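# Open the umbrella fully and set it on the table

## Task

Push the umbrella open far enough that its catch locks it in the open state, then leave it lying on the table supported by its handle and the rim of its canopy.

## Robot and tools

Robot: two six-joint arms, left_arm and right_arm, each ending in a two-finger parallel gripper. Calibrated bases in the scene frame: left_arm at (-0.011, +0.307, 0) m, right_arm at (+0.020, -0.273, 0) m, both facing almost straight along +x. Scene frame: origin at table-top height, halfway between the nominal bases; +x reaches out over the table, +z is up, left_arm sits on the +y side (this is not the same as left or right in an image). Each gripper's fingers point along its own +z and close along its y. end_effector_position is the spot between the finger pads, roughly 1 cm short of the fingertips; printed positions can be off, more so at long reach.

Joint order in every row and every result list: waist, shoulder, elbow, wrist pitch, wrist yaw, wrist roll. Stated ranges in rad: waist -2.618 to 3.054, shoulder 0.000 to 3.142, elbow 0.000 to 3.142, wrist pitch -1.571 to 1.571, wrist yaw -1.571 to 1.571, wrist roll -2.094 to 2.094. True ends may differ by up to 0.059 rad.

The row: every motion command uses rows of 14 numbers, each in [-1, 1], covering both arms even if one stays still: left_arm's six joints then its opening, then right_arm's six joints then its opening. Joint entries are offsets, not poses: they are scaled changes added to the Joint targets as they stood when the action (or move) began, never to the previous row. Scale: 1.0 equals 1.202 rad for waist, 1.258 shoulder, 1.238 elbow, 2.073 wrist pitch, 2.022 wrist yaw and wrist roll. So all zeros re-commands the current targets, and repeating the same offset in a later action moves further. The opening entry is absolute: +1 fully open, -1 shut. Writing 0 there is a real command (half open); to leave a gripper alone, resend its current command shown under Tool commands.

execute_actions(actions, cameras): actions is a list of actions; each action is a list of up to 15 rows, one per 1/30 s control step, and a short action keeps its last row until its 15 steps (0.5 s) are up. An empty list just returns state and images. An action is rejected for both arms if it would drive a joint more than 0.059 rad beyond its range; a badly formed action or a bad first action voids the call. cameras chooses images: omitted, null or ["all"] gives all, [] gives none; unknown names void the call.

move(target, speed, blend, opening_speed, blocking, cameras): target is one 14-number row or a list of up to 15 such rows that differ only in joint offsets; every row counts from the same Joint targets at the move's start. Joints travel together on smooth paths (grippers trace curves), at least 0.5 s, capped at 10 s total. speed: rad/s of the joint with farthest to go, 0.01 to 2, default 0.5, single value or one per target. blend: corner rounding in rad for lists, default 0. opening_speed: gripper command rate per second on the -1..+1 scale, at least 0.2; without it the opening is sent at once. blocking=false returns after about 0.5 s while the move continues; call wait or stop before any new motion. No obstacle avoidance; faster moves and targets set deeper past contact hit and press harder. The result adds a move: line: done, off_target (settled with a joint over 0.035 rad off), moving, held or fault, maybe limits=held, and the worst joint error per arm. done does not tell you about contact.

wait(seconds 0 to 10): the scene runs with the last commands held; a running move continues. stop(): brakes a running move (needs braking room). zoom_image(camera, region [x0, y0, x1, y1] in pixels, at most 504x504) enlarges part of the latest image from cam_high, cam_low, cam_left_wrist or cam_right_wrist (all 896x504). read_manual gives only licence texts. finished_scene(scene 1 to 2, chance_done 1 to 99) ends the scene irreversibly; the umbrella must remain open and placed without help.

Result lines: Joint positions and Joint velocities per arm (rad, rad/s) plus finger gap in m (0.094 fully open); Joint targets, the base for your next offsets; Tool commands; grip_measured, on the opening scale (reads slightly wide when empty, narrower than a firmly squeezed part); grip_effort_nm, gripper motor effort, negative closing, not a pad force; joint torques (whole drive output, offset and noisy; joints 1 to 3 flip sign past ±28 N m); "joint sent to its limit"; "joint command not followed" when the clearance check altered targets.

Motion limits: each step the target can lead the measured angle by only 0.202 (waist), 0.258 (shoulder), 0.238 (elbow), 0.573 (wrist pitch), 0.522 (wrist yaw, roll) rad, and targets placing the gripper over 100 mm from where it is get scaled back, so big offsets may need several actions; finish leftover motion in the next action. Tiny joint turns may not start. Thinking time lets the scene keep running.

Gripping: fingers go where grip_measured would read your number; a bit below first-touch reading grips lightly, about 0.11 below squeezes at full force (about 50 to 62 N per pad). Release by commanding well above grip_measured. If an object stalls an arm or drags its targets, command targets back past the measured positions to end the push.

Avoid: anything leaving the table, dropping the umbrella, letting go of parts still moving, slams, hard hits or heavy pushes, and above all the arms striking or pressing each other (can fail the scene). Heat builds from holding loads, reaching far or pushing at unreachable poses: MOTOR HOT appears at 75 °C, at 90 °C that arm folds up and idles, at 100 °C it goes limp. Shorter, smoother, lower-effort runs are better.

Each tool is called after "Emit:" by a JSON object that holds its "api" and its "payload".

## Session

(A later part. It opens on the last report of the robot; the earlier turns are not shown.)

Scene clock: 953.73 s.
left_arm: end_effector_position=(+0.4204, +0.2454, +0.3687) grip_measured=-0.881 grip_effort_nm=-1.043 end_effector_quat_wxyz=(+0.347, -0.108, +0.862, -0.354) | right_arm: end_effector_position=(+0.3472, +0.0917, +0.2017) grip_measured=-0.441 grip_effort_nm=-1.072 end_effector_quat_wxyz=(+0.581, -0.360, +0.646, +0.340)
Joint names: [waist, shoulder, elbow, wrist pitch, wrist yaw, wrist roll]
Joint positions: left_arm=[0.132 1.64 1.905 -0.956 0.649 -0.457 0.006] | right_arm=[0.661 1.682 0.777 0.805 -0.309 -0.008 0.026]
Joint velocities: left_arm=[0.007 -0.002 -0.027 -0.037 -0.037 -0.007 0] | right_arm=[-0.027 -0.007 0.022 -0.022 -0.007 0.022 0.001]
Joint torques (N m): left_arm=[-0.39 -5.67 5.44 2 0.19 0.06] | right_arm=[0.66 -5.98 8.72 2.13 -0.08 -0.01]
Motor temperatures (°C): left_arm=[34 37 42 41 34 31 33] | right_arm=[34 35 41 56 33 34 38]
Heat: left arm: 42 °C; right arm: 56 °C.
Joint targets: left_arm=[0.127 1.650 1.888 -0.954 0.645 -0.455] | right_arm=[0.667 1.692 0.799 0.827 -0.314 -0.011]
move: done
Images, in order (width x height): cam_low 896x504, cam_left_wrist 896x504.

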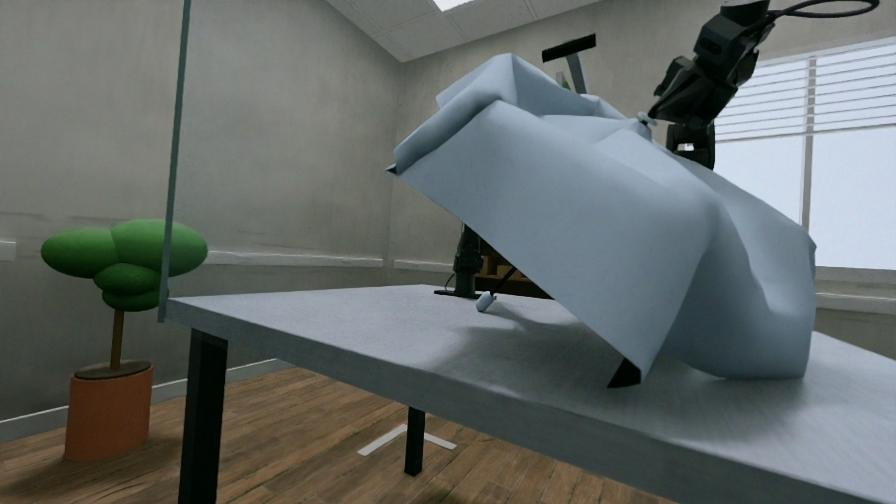

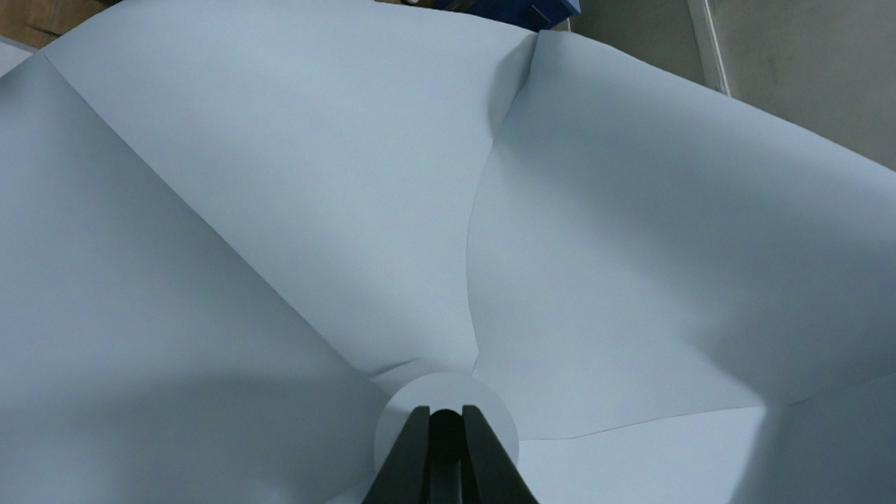

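Emit:
{"api": "move", "payload": {"target": [[-0.0557,0.004,0.1074,-0.0328,-0.0406,-0.0059,-1,-0.02,-0.0374,-0.0622,0.0304,-0.0064,0.0104,-0.5],[-0.1173,0.0087,0.1842,-0.0632,-0.0841,-0.0104,-1,-0.0316,-0.0596,-0.101,0.0661,-0.0134,0.0213,-0.5]], "speed": 0.15, "blend": 0.03, "cameras": ["cam_high","cam_low","cam_right_wrist"]}}

Scene clock: 1013.93 s.
left_arm: end_effector_position=(+0.4060, +0.2122, +0.4025) grip_measured=-0.881 grip_effort_nm=-1.043 end_effector_quat_wxyz=(+0.366, -0.089, +0.871, -0.315) | right_arm: end_effector_position=(+0.3415, +0.0747, +0.2190) grip_measured=-0.441 grip_effort_nm=-1.067 end_effector_quat_wxyz=(+0.612, -0.338, +0.619, +0.358)
Joint names: [waist, shoulder, elbow, wrist pitch, wrist yaw, wrist roll]
Joint positions: left_arm=[-0.006 1.649 2.086 -1.081 0.48 -0.478 0.006] | right_arm=[0.635 1.644 0.695 0.955 -0.328 0.031 0.026]
Joint velocities: left_arm=[-0.007 -0.007 0.017 0.037 0.051 0.037 0.001] | right_arm=[0.012 0.002 -0.002 -0.007 -0.007 -0.051 -0.001]
Joint torques (N m): left_arm=[-0.66 -5.2 8.72 2.05 0.11 0.06] | right_arm=[-0.53 -8.46 4.89 1.99 -0.14 0.04]
Motor temperatures (°C): left_arm=[34 37 42 44 34 31 34] | right_arm=[34 35 41 55 33 34 38]
Heat: left arm: 44 °C; right arm: 55 °C.
Joint targets: left_arm=[-0.013 1.661 2.116 -1.085 0.474 -0.476] | right_arm=[0.629 1.617 0.674 0.964 -0.341 0.032]
move: done
Images, in order (width x height): cam_high 896x504, cam_low 896x504, cam_right_wrist 896x504.

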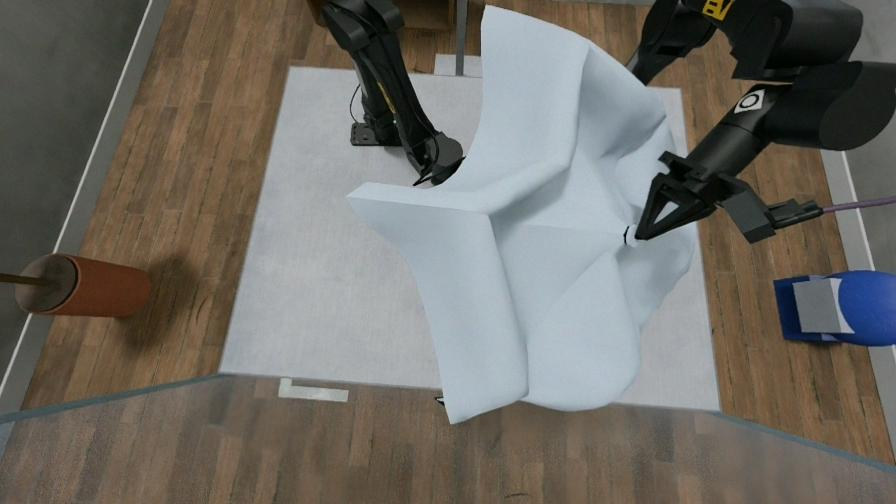

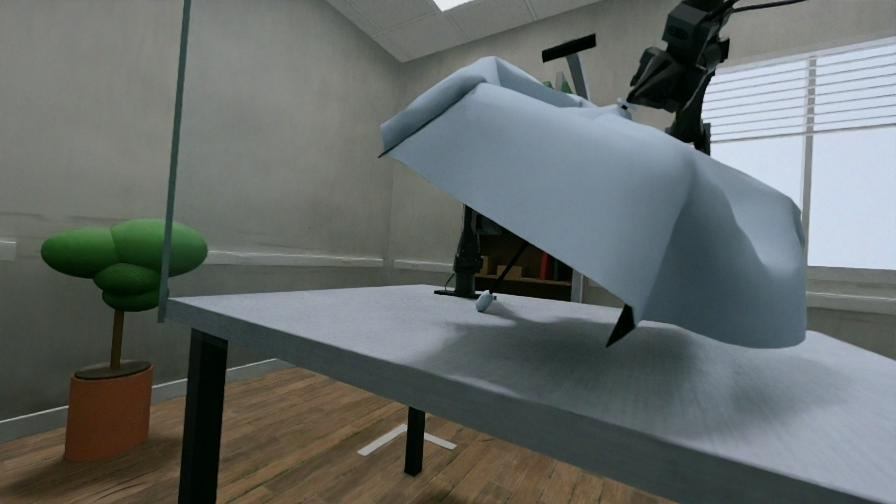

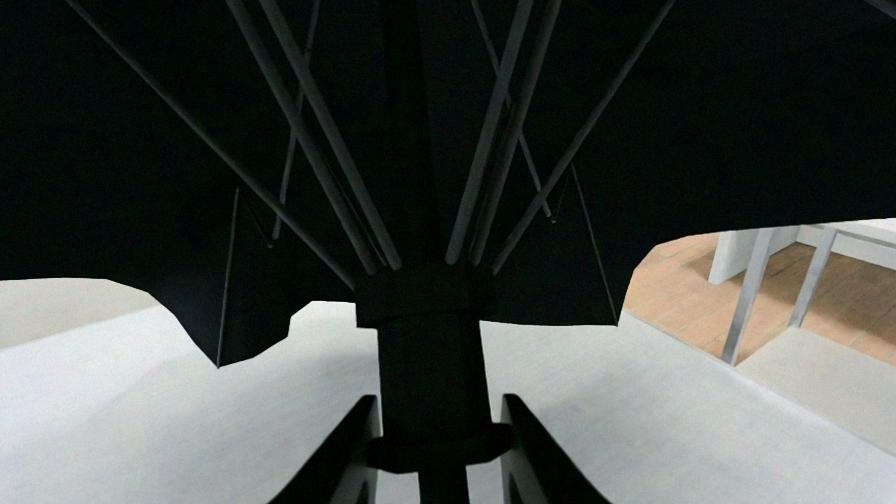

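Emit:
{"api": "move", "payload": {"target": [[-0.1123,-0.0628,-0.0873,0.0304,-0.0544,-0.0425,-1,-0.0599,-0.1081,-0.1082,-0.0019,-0.0356,0.001,-0.5],[-0.2313,-0.0866,-0.118,0.0468,-0.1132,-0.0836,-1,-0.1365,-0.2234,-0.2027,-0.0203,-0.0811,0.0014,-0.5],[-0.3536,-0.0906,-0.126,0.0564,-0.1746,-0.1231,-1,-0.238,-0.3482,-0.2819,-0.0516,-0.1414,0.0024,-0.5],[-0.4726,-0.062,-0.0913,0.0579,-0.2344,-0.1607,-1,-0.3727,-0.477,-0.3416,-0.0931,-0.2215,0.0034,-0.5]], "speed": 0.15, "blend": 0.04, "cameras": ["cam_high","cam_low","cam_right_wrist"]}}

Scene clock: 1020.20 s.
left_arm: end_effector_position=(+0.3456, +0.0621, +0.4049) grip_measured=-0.881 grip_effort_nm=-1.038 end_effector_quat_wxyz=(+0.369, -0.087, +0.869, -0.318) | right_arm: end_effector_position=(+0.2807, -0.0762, +0.2184) grip_measured=-0.441 grip_effort_nm=-1.057 end_effector_quat_wxyz=(+0.610, -0.336, +0.622, +0.357)
Joint names: [waist, shoulder, elbow, wrist pitch, wrist yaw, wrist roll]
Joint positions: left_arm=[-0.572 1.57 1.98 -0.962 0.012 -0.804 0.006] | right_arm=[0.187 1.037 0.267 0.769 -0.773 0.034 0.026]
Joint velocities: left_arm=[-0.012 -0.007 -0.002 -0.022 -0.125 -0.007 0.002] | right_arm=[0.002 0.007 0.002 -0.022 -0.022 -0.022 -0.001]
Joint torques (N m): left_arm=[-0.75 -4.7 8.34 2.21 -0.11 0.08] | right_arm=[-0.5 -3.38 5.71 1.78 -0.19 0.08]
Motor temperatures (°C): left_arm=[34 37 42 45 34 31 34] | right_arm=[34 35 40 55 33 34 38]
Heat: left arm: 45 °C; right arm: 55 °C.
Joint targets: left_arm=[-0.582 1.583 2.003 -0.965 0.000 -0.801] | right_arm=[0.182 1.017 0.251 0.771 -0.789 0.039]
move: done
Images, in order (width x height): cam_high 896x504, cam_low 896x504, cam_right_wrist 896x504.

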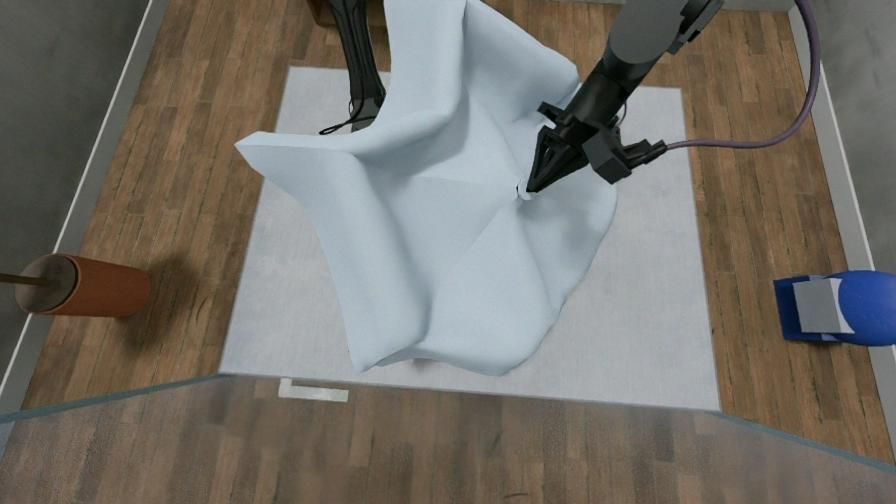

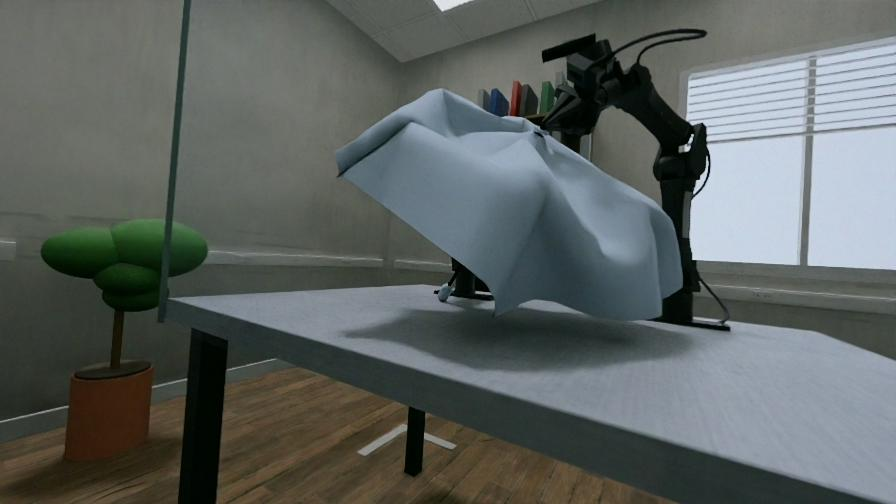

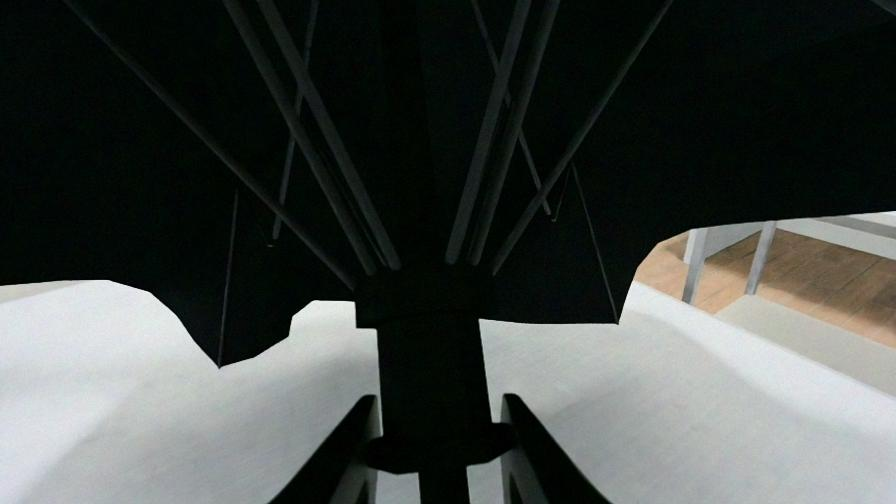

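Emit:
{"api": "move", "payload": {"target": [0,0,0,0,0,0,-1,0.079,0.0302,0.1147,-0.0342,0.0524,-0.0015,-0.5], "speed": 0.12, "cameras": ["cam_high","cam_low","cam_right_wrist"]}}

Scene clock: 1032.23 s.
left_arm: end_effector_position=(+0.3501, +0.0673, +0.4063) grip_measured=-0.881 grip_effort_nm=-1.048 end_effector_quat_wxyz=(+0.382, -0.097, +0.866, -0.308) | right_arm: end_effector_position=(+0.2869, -0.0598, +0.2300) grip_measured=-0.441 grip_effort_nm=-1.057 end_effector_quat_wxyz=(+0.603, -0.334, +0.630, +0.359)
Joint names: [waist, shoulder, elbow, wrist pitch, wrist yaw, wrist roll]
Joint positions: left_arm=[-0.572 1.57 1.98 -0.955 -0.026 -0.806 0.006] | right_arm=[0.265 1.05 0.345 0.684 -0.693 0.035 0.026]
Joint velocities: left_arm=[-0.022 -0.002 0.012 -0.051 -0.037 0.007 0] | right_arm=[-0.002 -0.022 -0.012 -0.051 0.007 -0.007 0]
Joint torques (N m): left_arm=[-0.76 -4.7 8.34 2.15 0.23 0.1] | right_arm=[1.1 -1.72 11.6 1.96 0.11 0.03]
Motor temperatures (°C): left_arm=[34 36 42 44 33 31 34] | right_arm=[34 35 39 54 33 34 38]
Heat: left arm: 44 °C; right arm: 54 °C.
Joint targets: left_arm=[-0.582 1.583 2.003 -0.965 0.001 -0.801] | right_arm=[0.276 1.055 0.393 0.700 -0.683 0.036]
move: off_target (right_arm); right_arm: the elbow is farthest, 0.048 rad from its target
Images, in order (width x height): cam_high 896x504, cam_low 896x504, cam_right_wrist 896x504.

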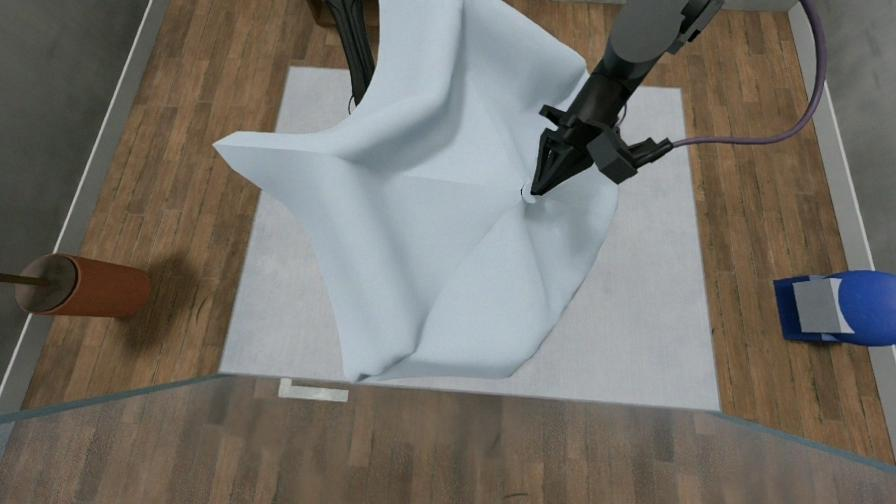

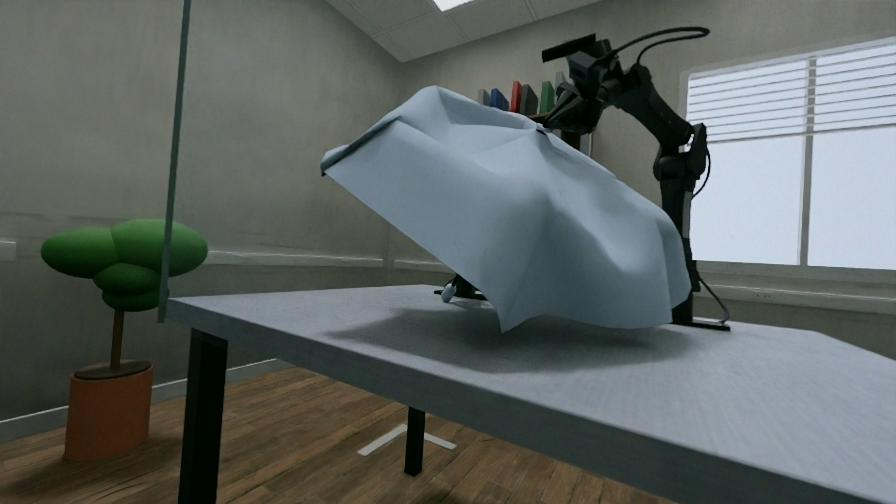

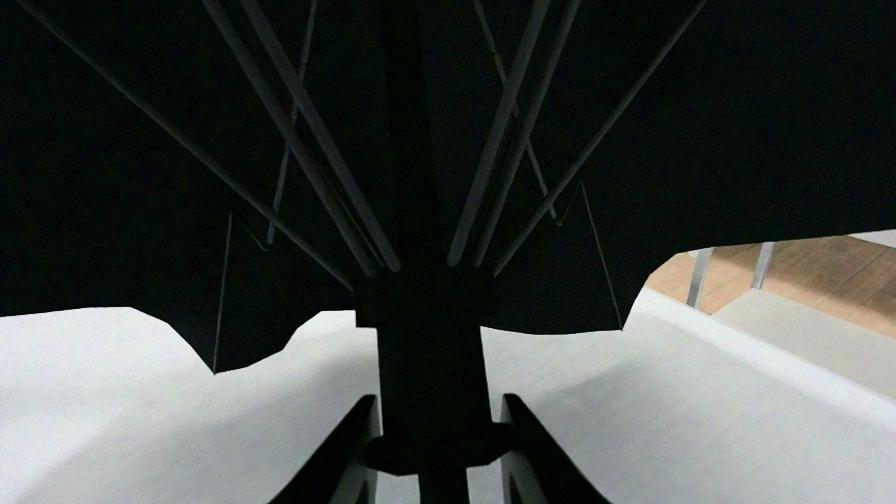

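Emit:
{"api": "move", "payload": {"target": [0,0,0,0,0.0198,0,-1,0.0599,0.0159,0.109,-0.0386,0.0336,0,-0.5], "speed": 0.12, "cameras": ["cam_high","cam_low","cam_right_wrist"]}}

Scene clock: 1037.50 s.
left_arm: end_effector_position=(+0.3491, +0.0644, +0.4096) grip_measured=-0.881 grip_effort_nm=-1.033 end_effector_quat_wxyz=(+0.381, -0.093, +0.864, -0.317) | right_arm: end_effector_position=(+0.2973, -0.0420, +0.2579) grip_measured=-0.441 grip_effort_nm=-1.067 end_effector_quat_wxyz=(+0.605, -0.333, +0.629, +0.357)
Joint names: [waist, shoulder, elbow, wrist pitch, wrist yaw, wrist roll]
Joint positions: left_arm=[-0.572 1.57 1.985 -0.948 -0.01 -0.806 0.006] | right_arm=[0.335 1.072 0.472 0.583 -0.618 0.036 0.026]
Joint velocities: left_arm=[-0.002 0.012 -0.007 -0.095 0.022 -0.066 -0.001] | right_arm=[-0.007 0.002 0.007 0.007 -0.051 0.037 0]
Joint torques (N m): left_arm=[-0.76 -4.68 7.95 2.1 0.47 0.11] | right_arm=[1.31 -2.21 12.53 2.18 0.02 0.01]
Motor temperatures (°C): left_arm=[34 36 43 45 33 31 35] | right_arm=[34 35 40 54 33 34 38]
Heat: left arm: 45 °C; right arm: 54 °C.
Joint targets: left_arm=[-0.582 1.583 2.003 -0.965 0.041 -0.801] | right_arm=[0.348 1.075 0.528 0.620 -0.615 0.036]
move: off_target (left_arm, right_arm); left_arm: the wrist yaw is farthest, 0.051 rad from its target; right_arm: the elbow is farthest, 0.056 rad from its target
Images, in order (width x height): cam_high 896x504, cam_low 896x504, cam_right_wrist 896x504.

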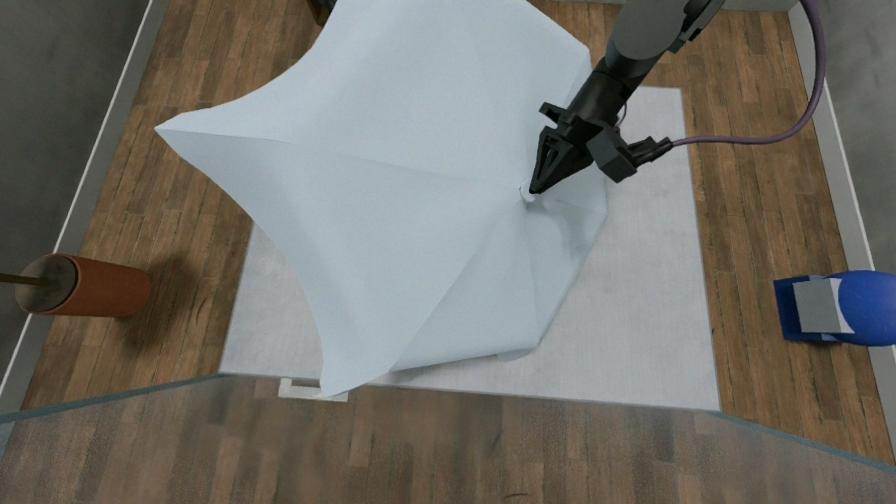

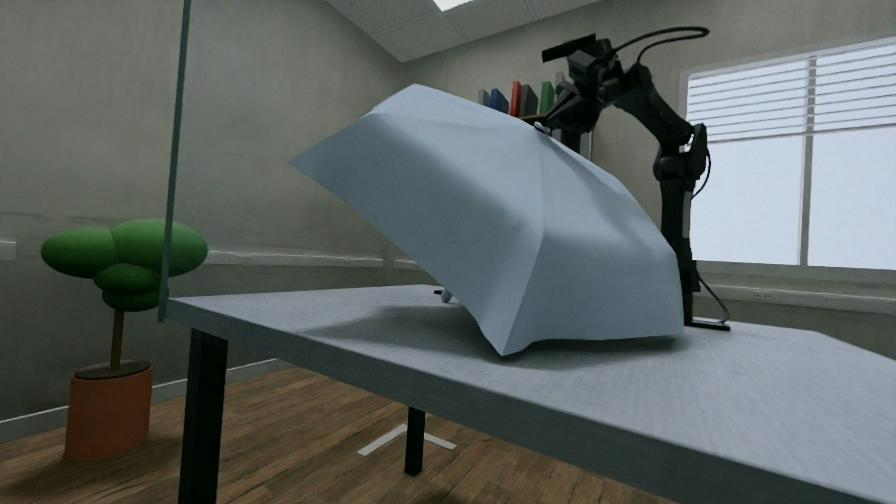

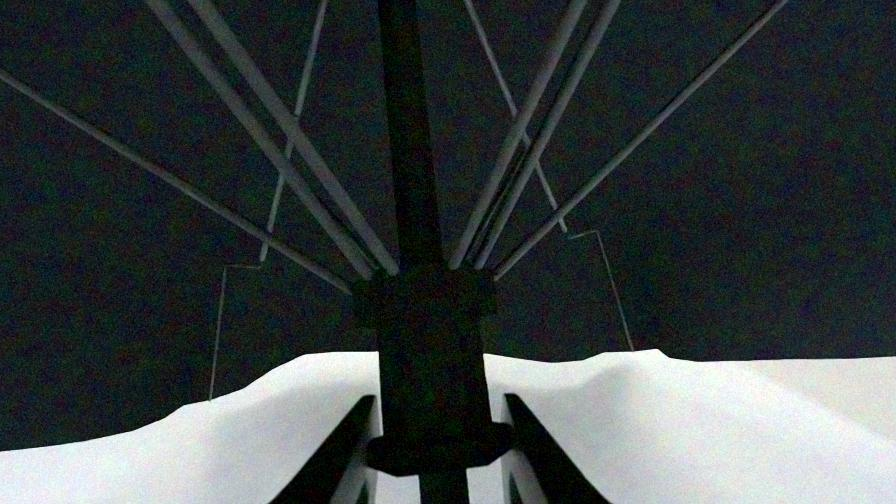

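Emit:
{"api": "move", "payload": {"target": [-0.1414,0.0079,0.0913,-0.0584,-0.088,-0.0242,-1,0.0524,-0.1486,0.0065,-0.0617,0.0317,0.0198,-0.5], "speed": 0.1, "cameras": ["cam_high","cam_low","cam_right_wrist"]}}

Scene clock: 1065.03 s.
left_arm: end_effector_position=(+0.3163, +0.0507, +0.4389) grip_measured=-0.881 grip_effort_nm=-1.033 end_effector_quat_wxyz=(+0.413, -0.086, +0.856, -0.298) | right_arm: end_effector_position=(+0.2718, -0.0423, +0.2807) grip_measured=-0.441 grip_effort_nm=-1.067 end_effector_quat_wxyz=(+0.611, -0.325, +0.625, +0.361)
Joint names: [waist, shoulder, elbow, wrist pitch, wrist yaw, wrist roll]
Joint positions: left_arm=[-0.724 1.57 2.104 -1.046 -0.197 -0.835 0.006] | right_arm=[0.397 0.911 0.477 0.443 -0.549 0.059 0.026]
Joint velocities: left_arm=[-0.007 0.002 -0.007 0.037 0.007 0.022 0.001] | right_arm=[0.007 0.012 -0.002 0.007 0.007 0.037 -0.001]
Joint torques (N m): left_arm=[-2.32 -3.58 6.9 1.87 0.53 -0.11] | right_arm=[1.46 -3.45 13.07 2.31 -0.03 0.18]
Motor temperatures (°C): left_arm=[34 36 42 46 33 31 35] | right_arm=[34 35 40 56 33 34 38]
Heat: left arm: 46 °C; right arm: 56 °C.
Joint targets: left_arm=[-0.752 1.593 2.116 -1.086 -0.138 -0.850] | right_arm=[0.411 0.887 0.536 0.492 -0.551 0.076]
move: off_target (left_arm, right_arm); left_arm: the wrist yaw is farthest, 0.060 rad from its target; right_arm: the elbow is farthest, 0.059 rad from its target
Images, in order (width x height): cam_high 896x504, cam_low 896x504, cam_right_wrist 896x504.

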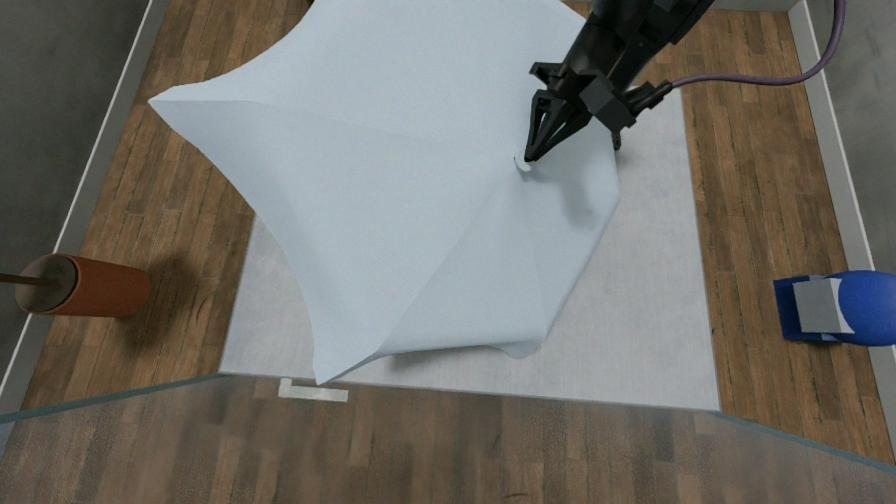

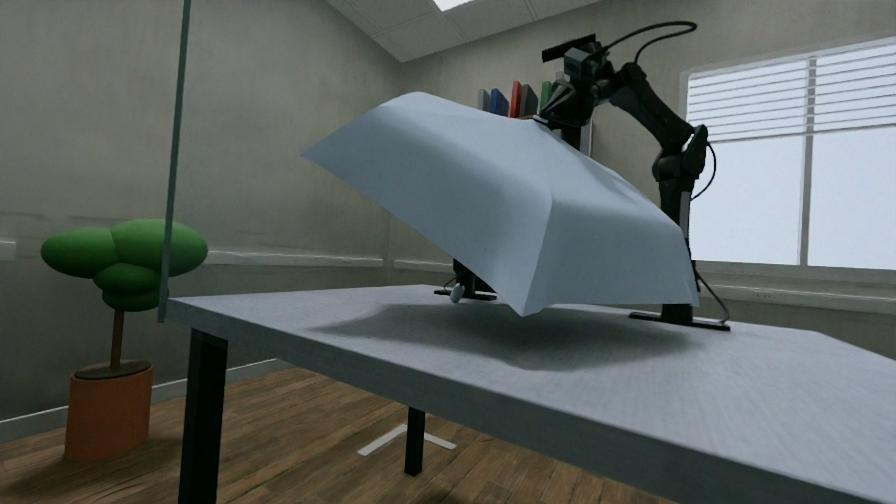

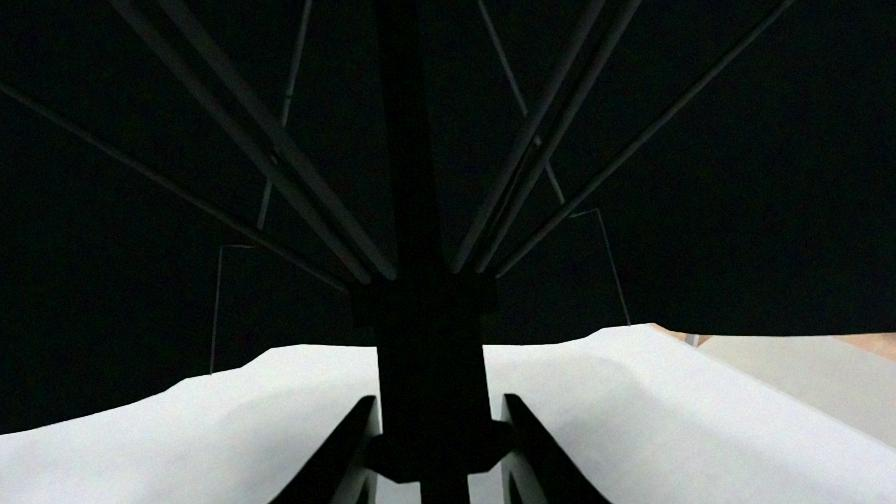

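Emit:
{"api": "move", "payload": {"target": [-0.0166,0,0,-0.026,0.0336,0,-1,0.0624,0.066,0.164,-0.0637,0.0376,0,-0.5], "speed": 0.1, "cameras": ["cam_high","cam_low","cam_right_wrist"]}}

Scene clock: 1076.93 s.
left_arm: end_effector_position=(+0.3184, +0.0566, +0.4470) grip_measured=-0.881 grip_effort_nm=-1.038 end_effector_quat_wxyz=(+0.429, -0.096, +0.849, -0.293) | right_arm: end_effector_position=(+0.2778, -0.0223, +0.3003) grip_measured=-0.442 grip_effort_nm=-1.067 end_effector_quat_wxyz=(+0.579, -0.326, +0.654, +0.362)
Joint names: [waist, shoulder, elbow, wrist pitch, wrist yaw, wrist roll]
Joint positions: left_arm=[-0.725 1.57 2.124 -1.047 -0.233 -0.835 0.006] | right_arm=[0.47 0.969 0.656 0.236 -0.485 0.06 0.026]
Joint velocities: left_arm=[-0.002 -0.002 0.012 0.007 -0.007 0.007 0] | right_arm=[-0.002 -0.002 0.002 -0.037 0.007 -0.022 -0.001]
Joint torques (N m): left_arm=[-3.93 -3.52 5.29 1.35 1.52 -0.12] | right_arm=[1.61 -1.87 15.36 3.06 0.08 0.17]
Motor temperatures (°C): left_arm=[34 35 43 45 34 31 35] | right_arm=[34 34 41 56 33 34 38]
Heat: left arm: 45 °C; right arm: 56 °C.
Joint targets: left_arm=[-0.771 1.593 2.116 -1.140 -0.069 -0.850] | right_arm=[0.486 0.971 0.739 0.360 -0.475 0.076]
move: off_target (left_arm, right_arm); left_arm: the wrist yaw is farthest, 0.163 rad from its target; right_arm: the wrist pitch is farthest, 0.124 rad from its target
Images, in order (width x height): cam_high 896x504, cam_low 896x504, cam_right_wrist 896x504.

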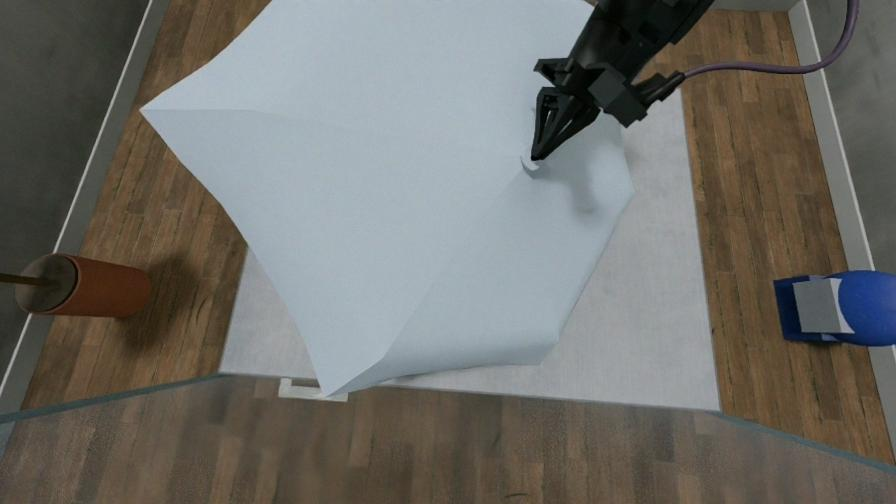

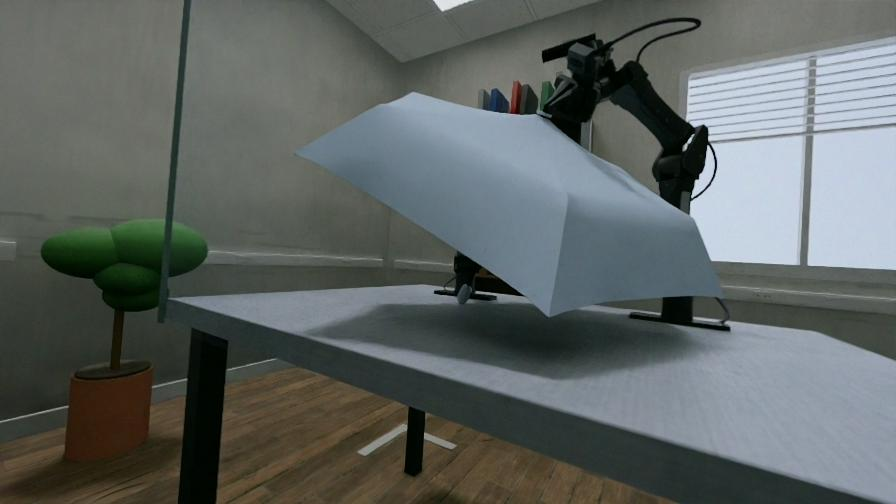

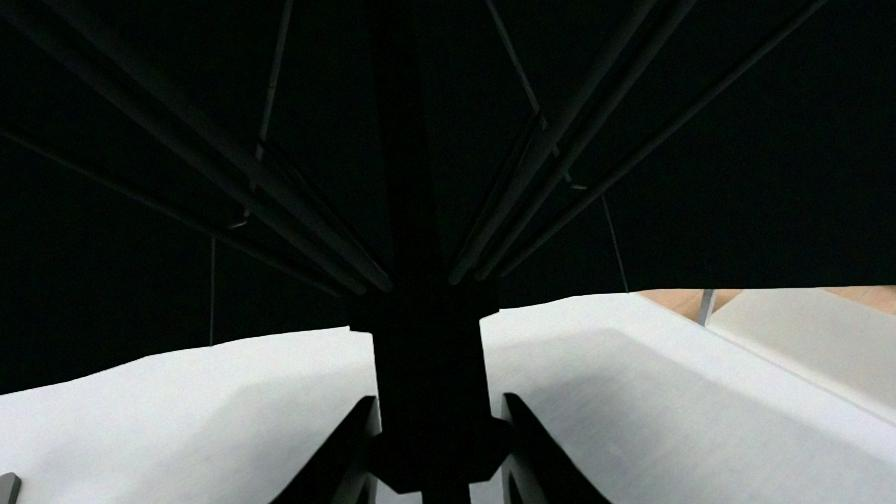

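Emit:
{"api": "move", "payload": {"target": [0.0275,-0.0048,-0.0129,-0.0362,0.088,-0.0025,-1,0.0374,0.0469,0.025,0.0941,0.0223,0.002,-0.5], "speed": 0.12, "cameras": ["cam_high","cam_low","cam_right_wrist"]}}

Scene clock: 1095.07 s.
left_arm: end_effector_position=(+0.3064, +0.0529, +0.4467) grip_measured=-0.881 grip_effort_nm=-1.038 end_effector_quat_wxyz=(+0.392, -0.074, +0.857, -0.328) | right_arm: end_effector_position=(+0.2836, -0.0080, +0.3382) grip_measured=-0.442 grip_effort_nm=-1.062 end_effector_quat_wxyz=(+0.630, -0.322, +0.602, +0.370)
Joint names: [waist, shoulder, elbow, wrist pitch, wrist yaw, wrist roll]
Joint positions: left_arm=[-0.691 1.553 2.126 -1.074 -0.093 -0.833 0.006] | right_arm=[0.516 1.027 0.693 0.409 -0.438 0.071 0.026]
Joint velocities: left_arm=[0.002 -0.002 -0.027 -0.007 -0.022 -0.007 0.001] | right_arm=[0.017 -0.002 0.002 -0.007 -0.051 0.007 0]
Joint torques (N m): left_arm=[-4.04 -2.5 3.84 0.89 1.94 -0.2] | right_arm=[1.57 -2.25 14.83 3.23 0.11 0.11]
Motor temperatures (°C): left_arm=[34 35 42 43 36 31 35] | right_arm=[34 34 44 62 33 34 38]
Heat: left arm: 43 °C; right arm: 62 °C.
Joint targets: left_arm=[-0.738 1.587 2.100 -1.215 0.108 -0.855] | right_arm=[0.532 1.030 0.770 0.555 -0.430 0.080]
move: off_target (left_arm, right_arm); left_arm: the wrist yaw is farthest, 0.202 rad from its target; right_arm: the wrist pitch is farthest, 0.146 rad from its target
Images, in order (width x height): cam_high 896x504, cam_low 896x504, cam_right_wrist 896x504.

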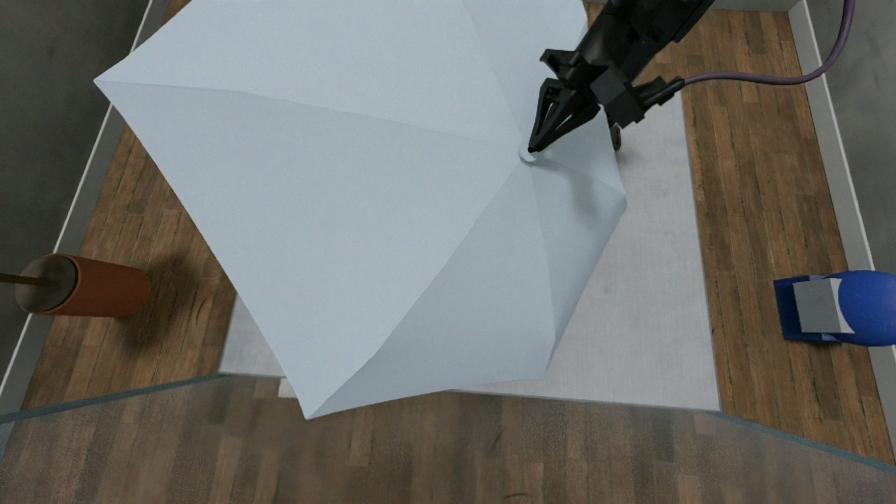

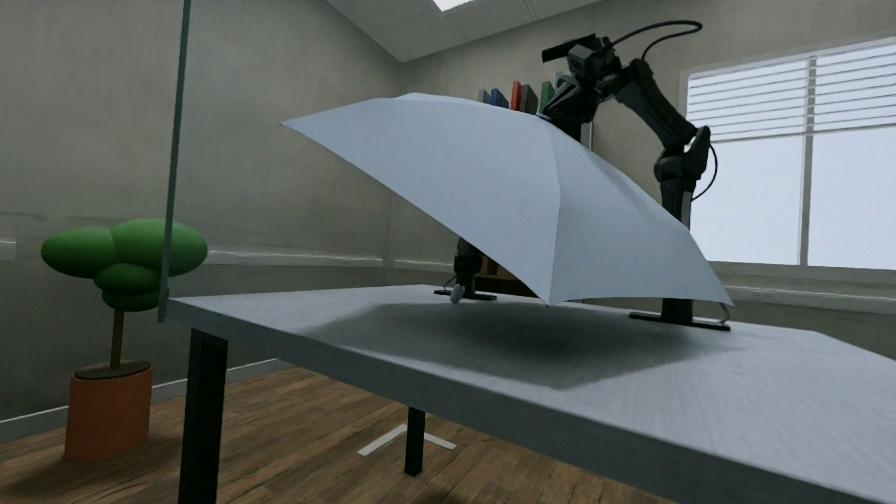

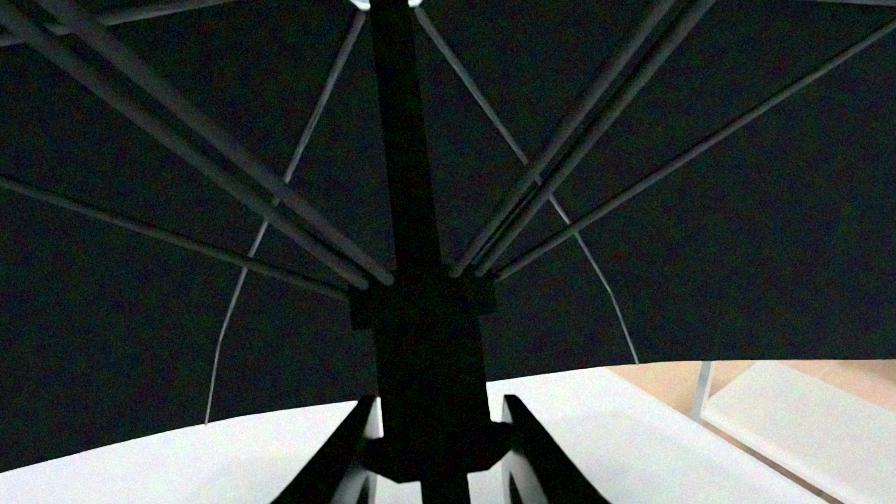

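Emit:
{"api": "zoom_image", "payload": {"camera": "cam_right_wrist", "region": [280, 0, 600, 504]}}

Scaled by 1.000.

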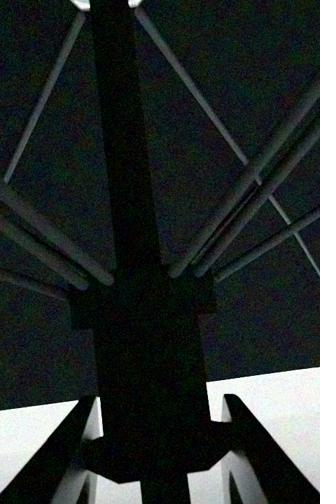

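Emit:
{"api": "move", "payload": {"target": [0,0,-0.0162,-0.0241,0.0297,0,-1,0.0233,0.027,0.0606,0.0145,0.0138,0,-0.5], "speed": 0.1, "cameras": ["cam_high","cam_low","cam_right_wrist"]}}

Scene clock: 1107.27 s.
left_arm: end_effector_position=(+0.3094, +0.0594, +0.4486) grip_measured=-0.881 grip_effort_nm=-1.038 end_effector_quat_wxyz=(+0.399, -0.082, +0.854, -0.322) | right_arm: end_effector_position=(+0.2874, +0.0004, +0.3411) grip_measured=-0.442 grip_effort_nm=-1.062 end_effector_quat_wxyz=(+0.625, -0.322, +0.607, +0.370)
Joint names: [waist, shoulder, elbow, wrist pitch, wrist yaw, wrist roll]
Joint positions: left_arm=[-0.682 1.548 2.126 -1.074 -0.11 -0.834 0.006] | right_arm=[0.538 1.06 0.734 0.385 -0.417 0.071 0.026]
Joint velocities: left_arm=[0.012 0.007 0.002 -0.007 0.022 -0.007 0] | right_arm=[0.002 -0.002 0.002 -0.007 0.051 -0.051 0]
Joint torques (N m): left_arm=[-4.82 -2.14 2.33 0.39 2.65 -0.19] | right_arm=[2.11 -2.41 17.94 3.75 0.18 0.11]
Motor temperatures (°C): left_arm=[35 35 42 42 38 31 35] | right_arm=[34 34 44 67 33 34 38]
Heat: left arm: 42 °C; right arm: 67 °C.
Joint targets: left_arm=[-0.738 1.587 2.080 -1.263 0.166 -0.855] | right_arm=[0.560 1.064 0.845 0.585 -0.402 0.080]
move: off_target (left_arm, right_arm); left_arm: the wrist yaw is farthest, 0.278 rad from its target; right_arm: the wrist pitch is farthest, 0.200 rad from its target
Images, in order (width x height): cam_high 896x504, cam_low 896x504, cam_right_wrist 896x504.

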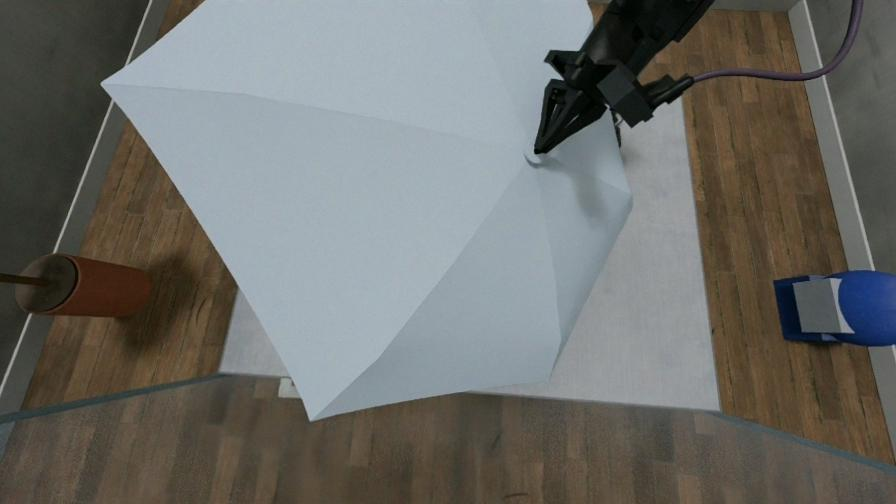

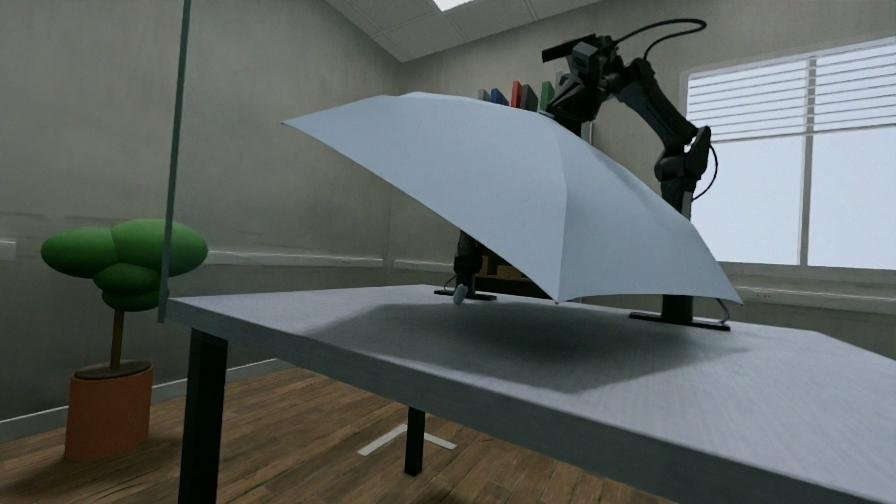

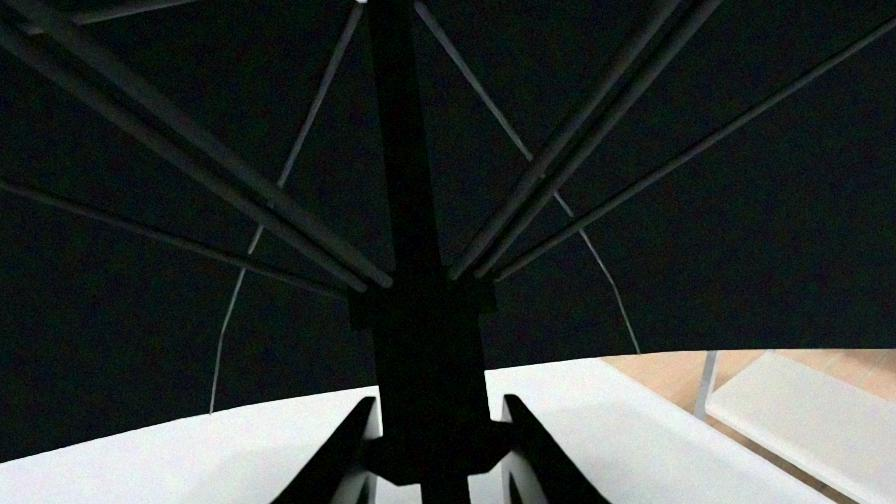

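Emit:
{"api": "move", "payload": {"target": [0.0416,-0.0215,0.0485,0.0883,-0.1365,0.0049,-1,-0.0125,0,-0.0751,-0.0917,-0.0049,-0.0025,-0.5], "speed": 0.15, "cameras": ["cam_low","cam_right_wrist"]}}

Scene clock: 1112.43 s.
left_arm: end_effector_position=(+0.3115, +0.0620, +0.4493) grip_measured=-0.881 grip_effort_nm=-1.033 end_effector_quat_wxyz=(+0.405, -0.087, +0.853, -0.317) | right_arm: end_effector_position=(+0.2877, +0.0004, +0.3375) grip_measured=-0.442 grip_effort_nm=-1.053 end_effector_quat_wxyz=(+0.620, -0.323, +0.613, +0.368)
Joint names: [waist, shoulder, elbow, wrist pitch, wrist yaw, wrist roll]
Joint positions: left_arm=[-0.682 1.548 2.126 -1.072 -0.129 -0.834 0.006] | right_arm=[0.538 1.06 0.734 0.369 -0.416 0.067 0.026]
Joint velocities: left_arm=[-0.007 0.007 -0.002 -0.095 -0.007 -0.022 0] | right_arm=[0.002 -0.017 0.012 0.022 -0.037 0.022 0]
Joint torques (N m): left_arm=[-0.5 -4.07 6.99 2.21 0.12 -0.08] | right_arm=[0.66 -2.39 9.42 2.13 0.06 0.07]
Motor temperatures (°C): left_arm=[35 35 42 42 38 31 35] | right_arm=[34 34 45 68 33 34 38]
Heat: left arm: 42 °C; right arm: 68 °C.
Joint targets: left_arm=[-0.688 1.560 2.140 -1.080 -0.110 -0.845] | right_arm=[0.544 1.064 0.752 0.395 -0.412 0.075]
move: done
Images, in order (width x height): cam_low 896x504, cam_right_wrist 896x504.

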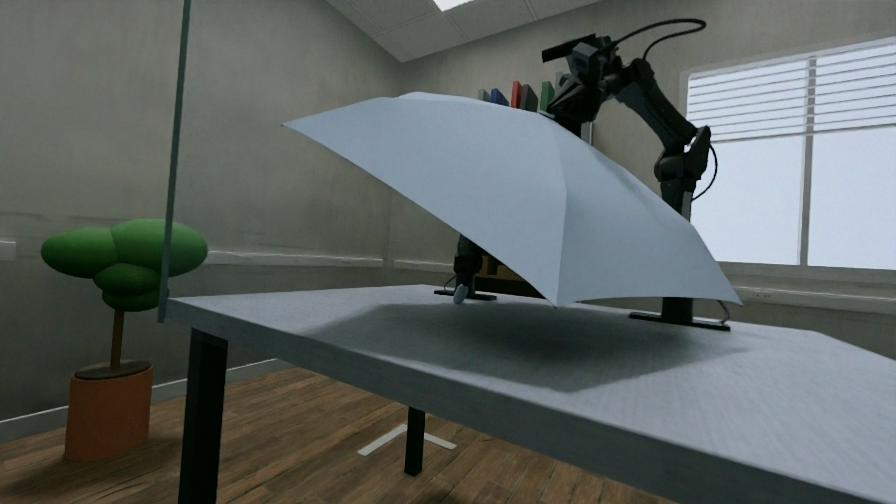

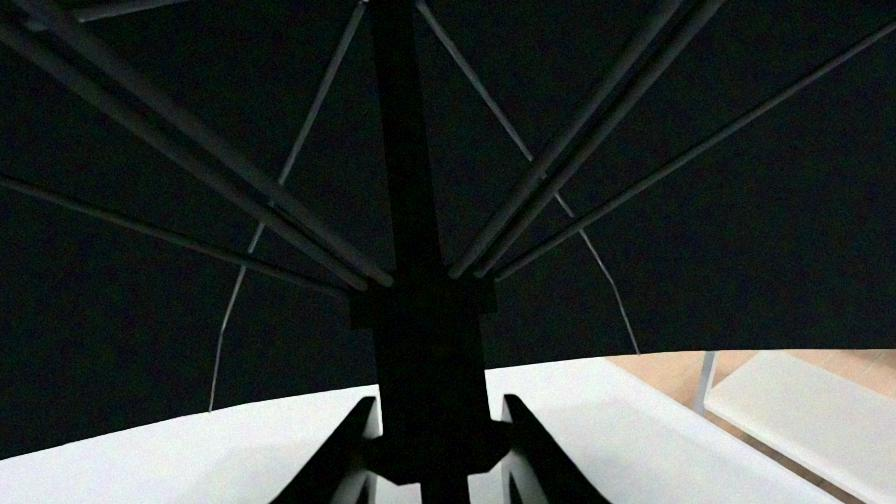

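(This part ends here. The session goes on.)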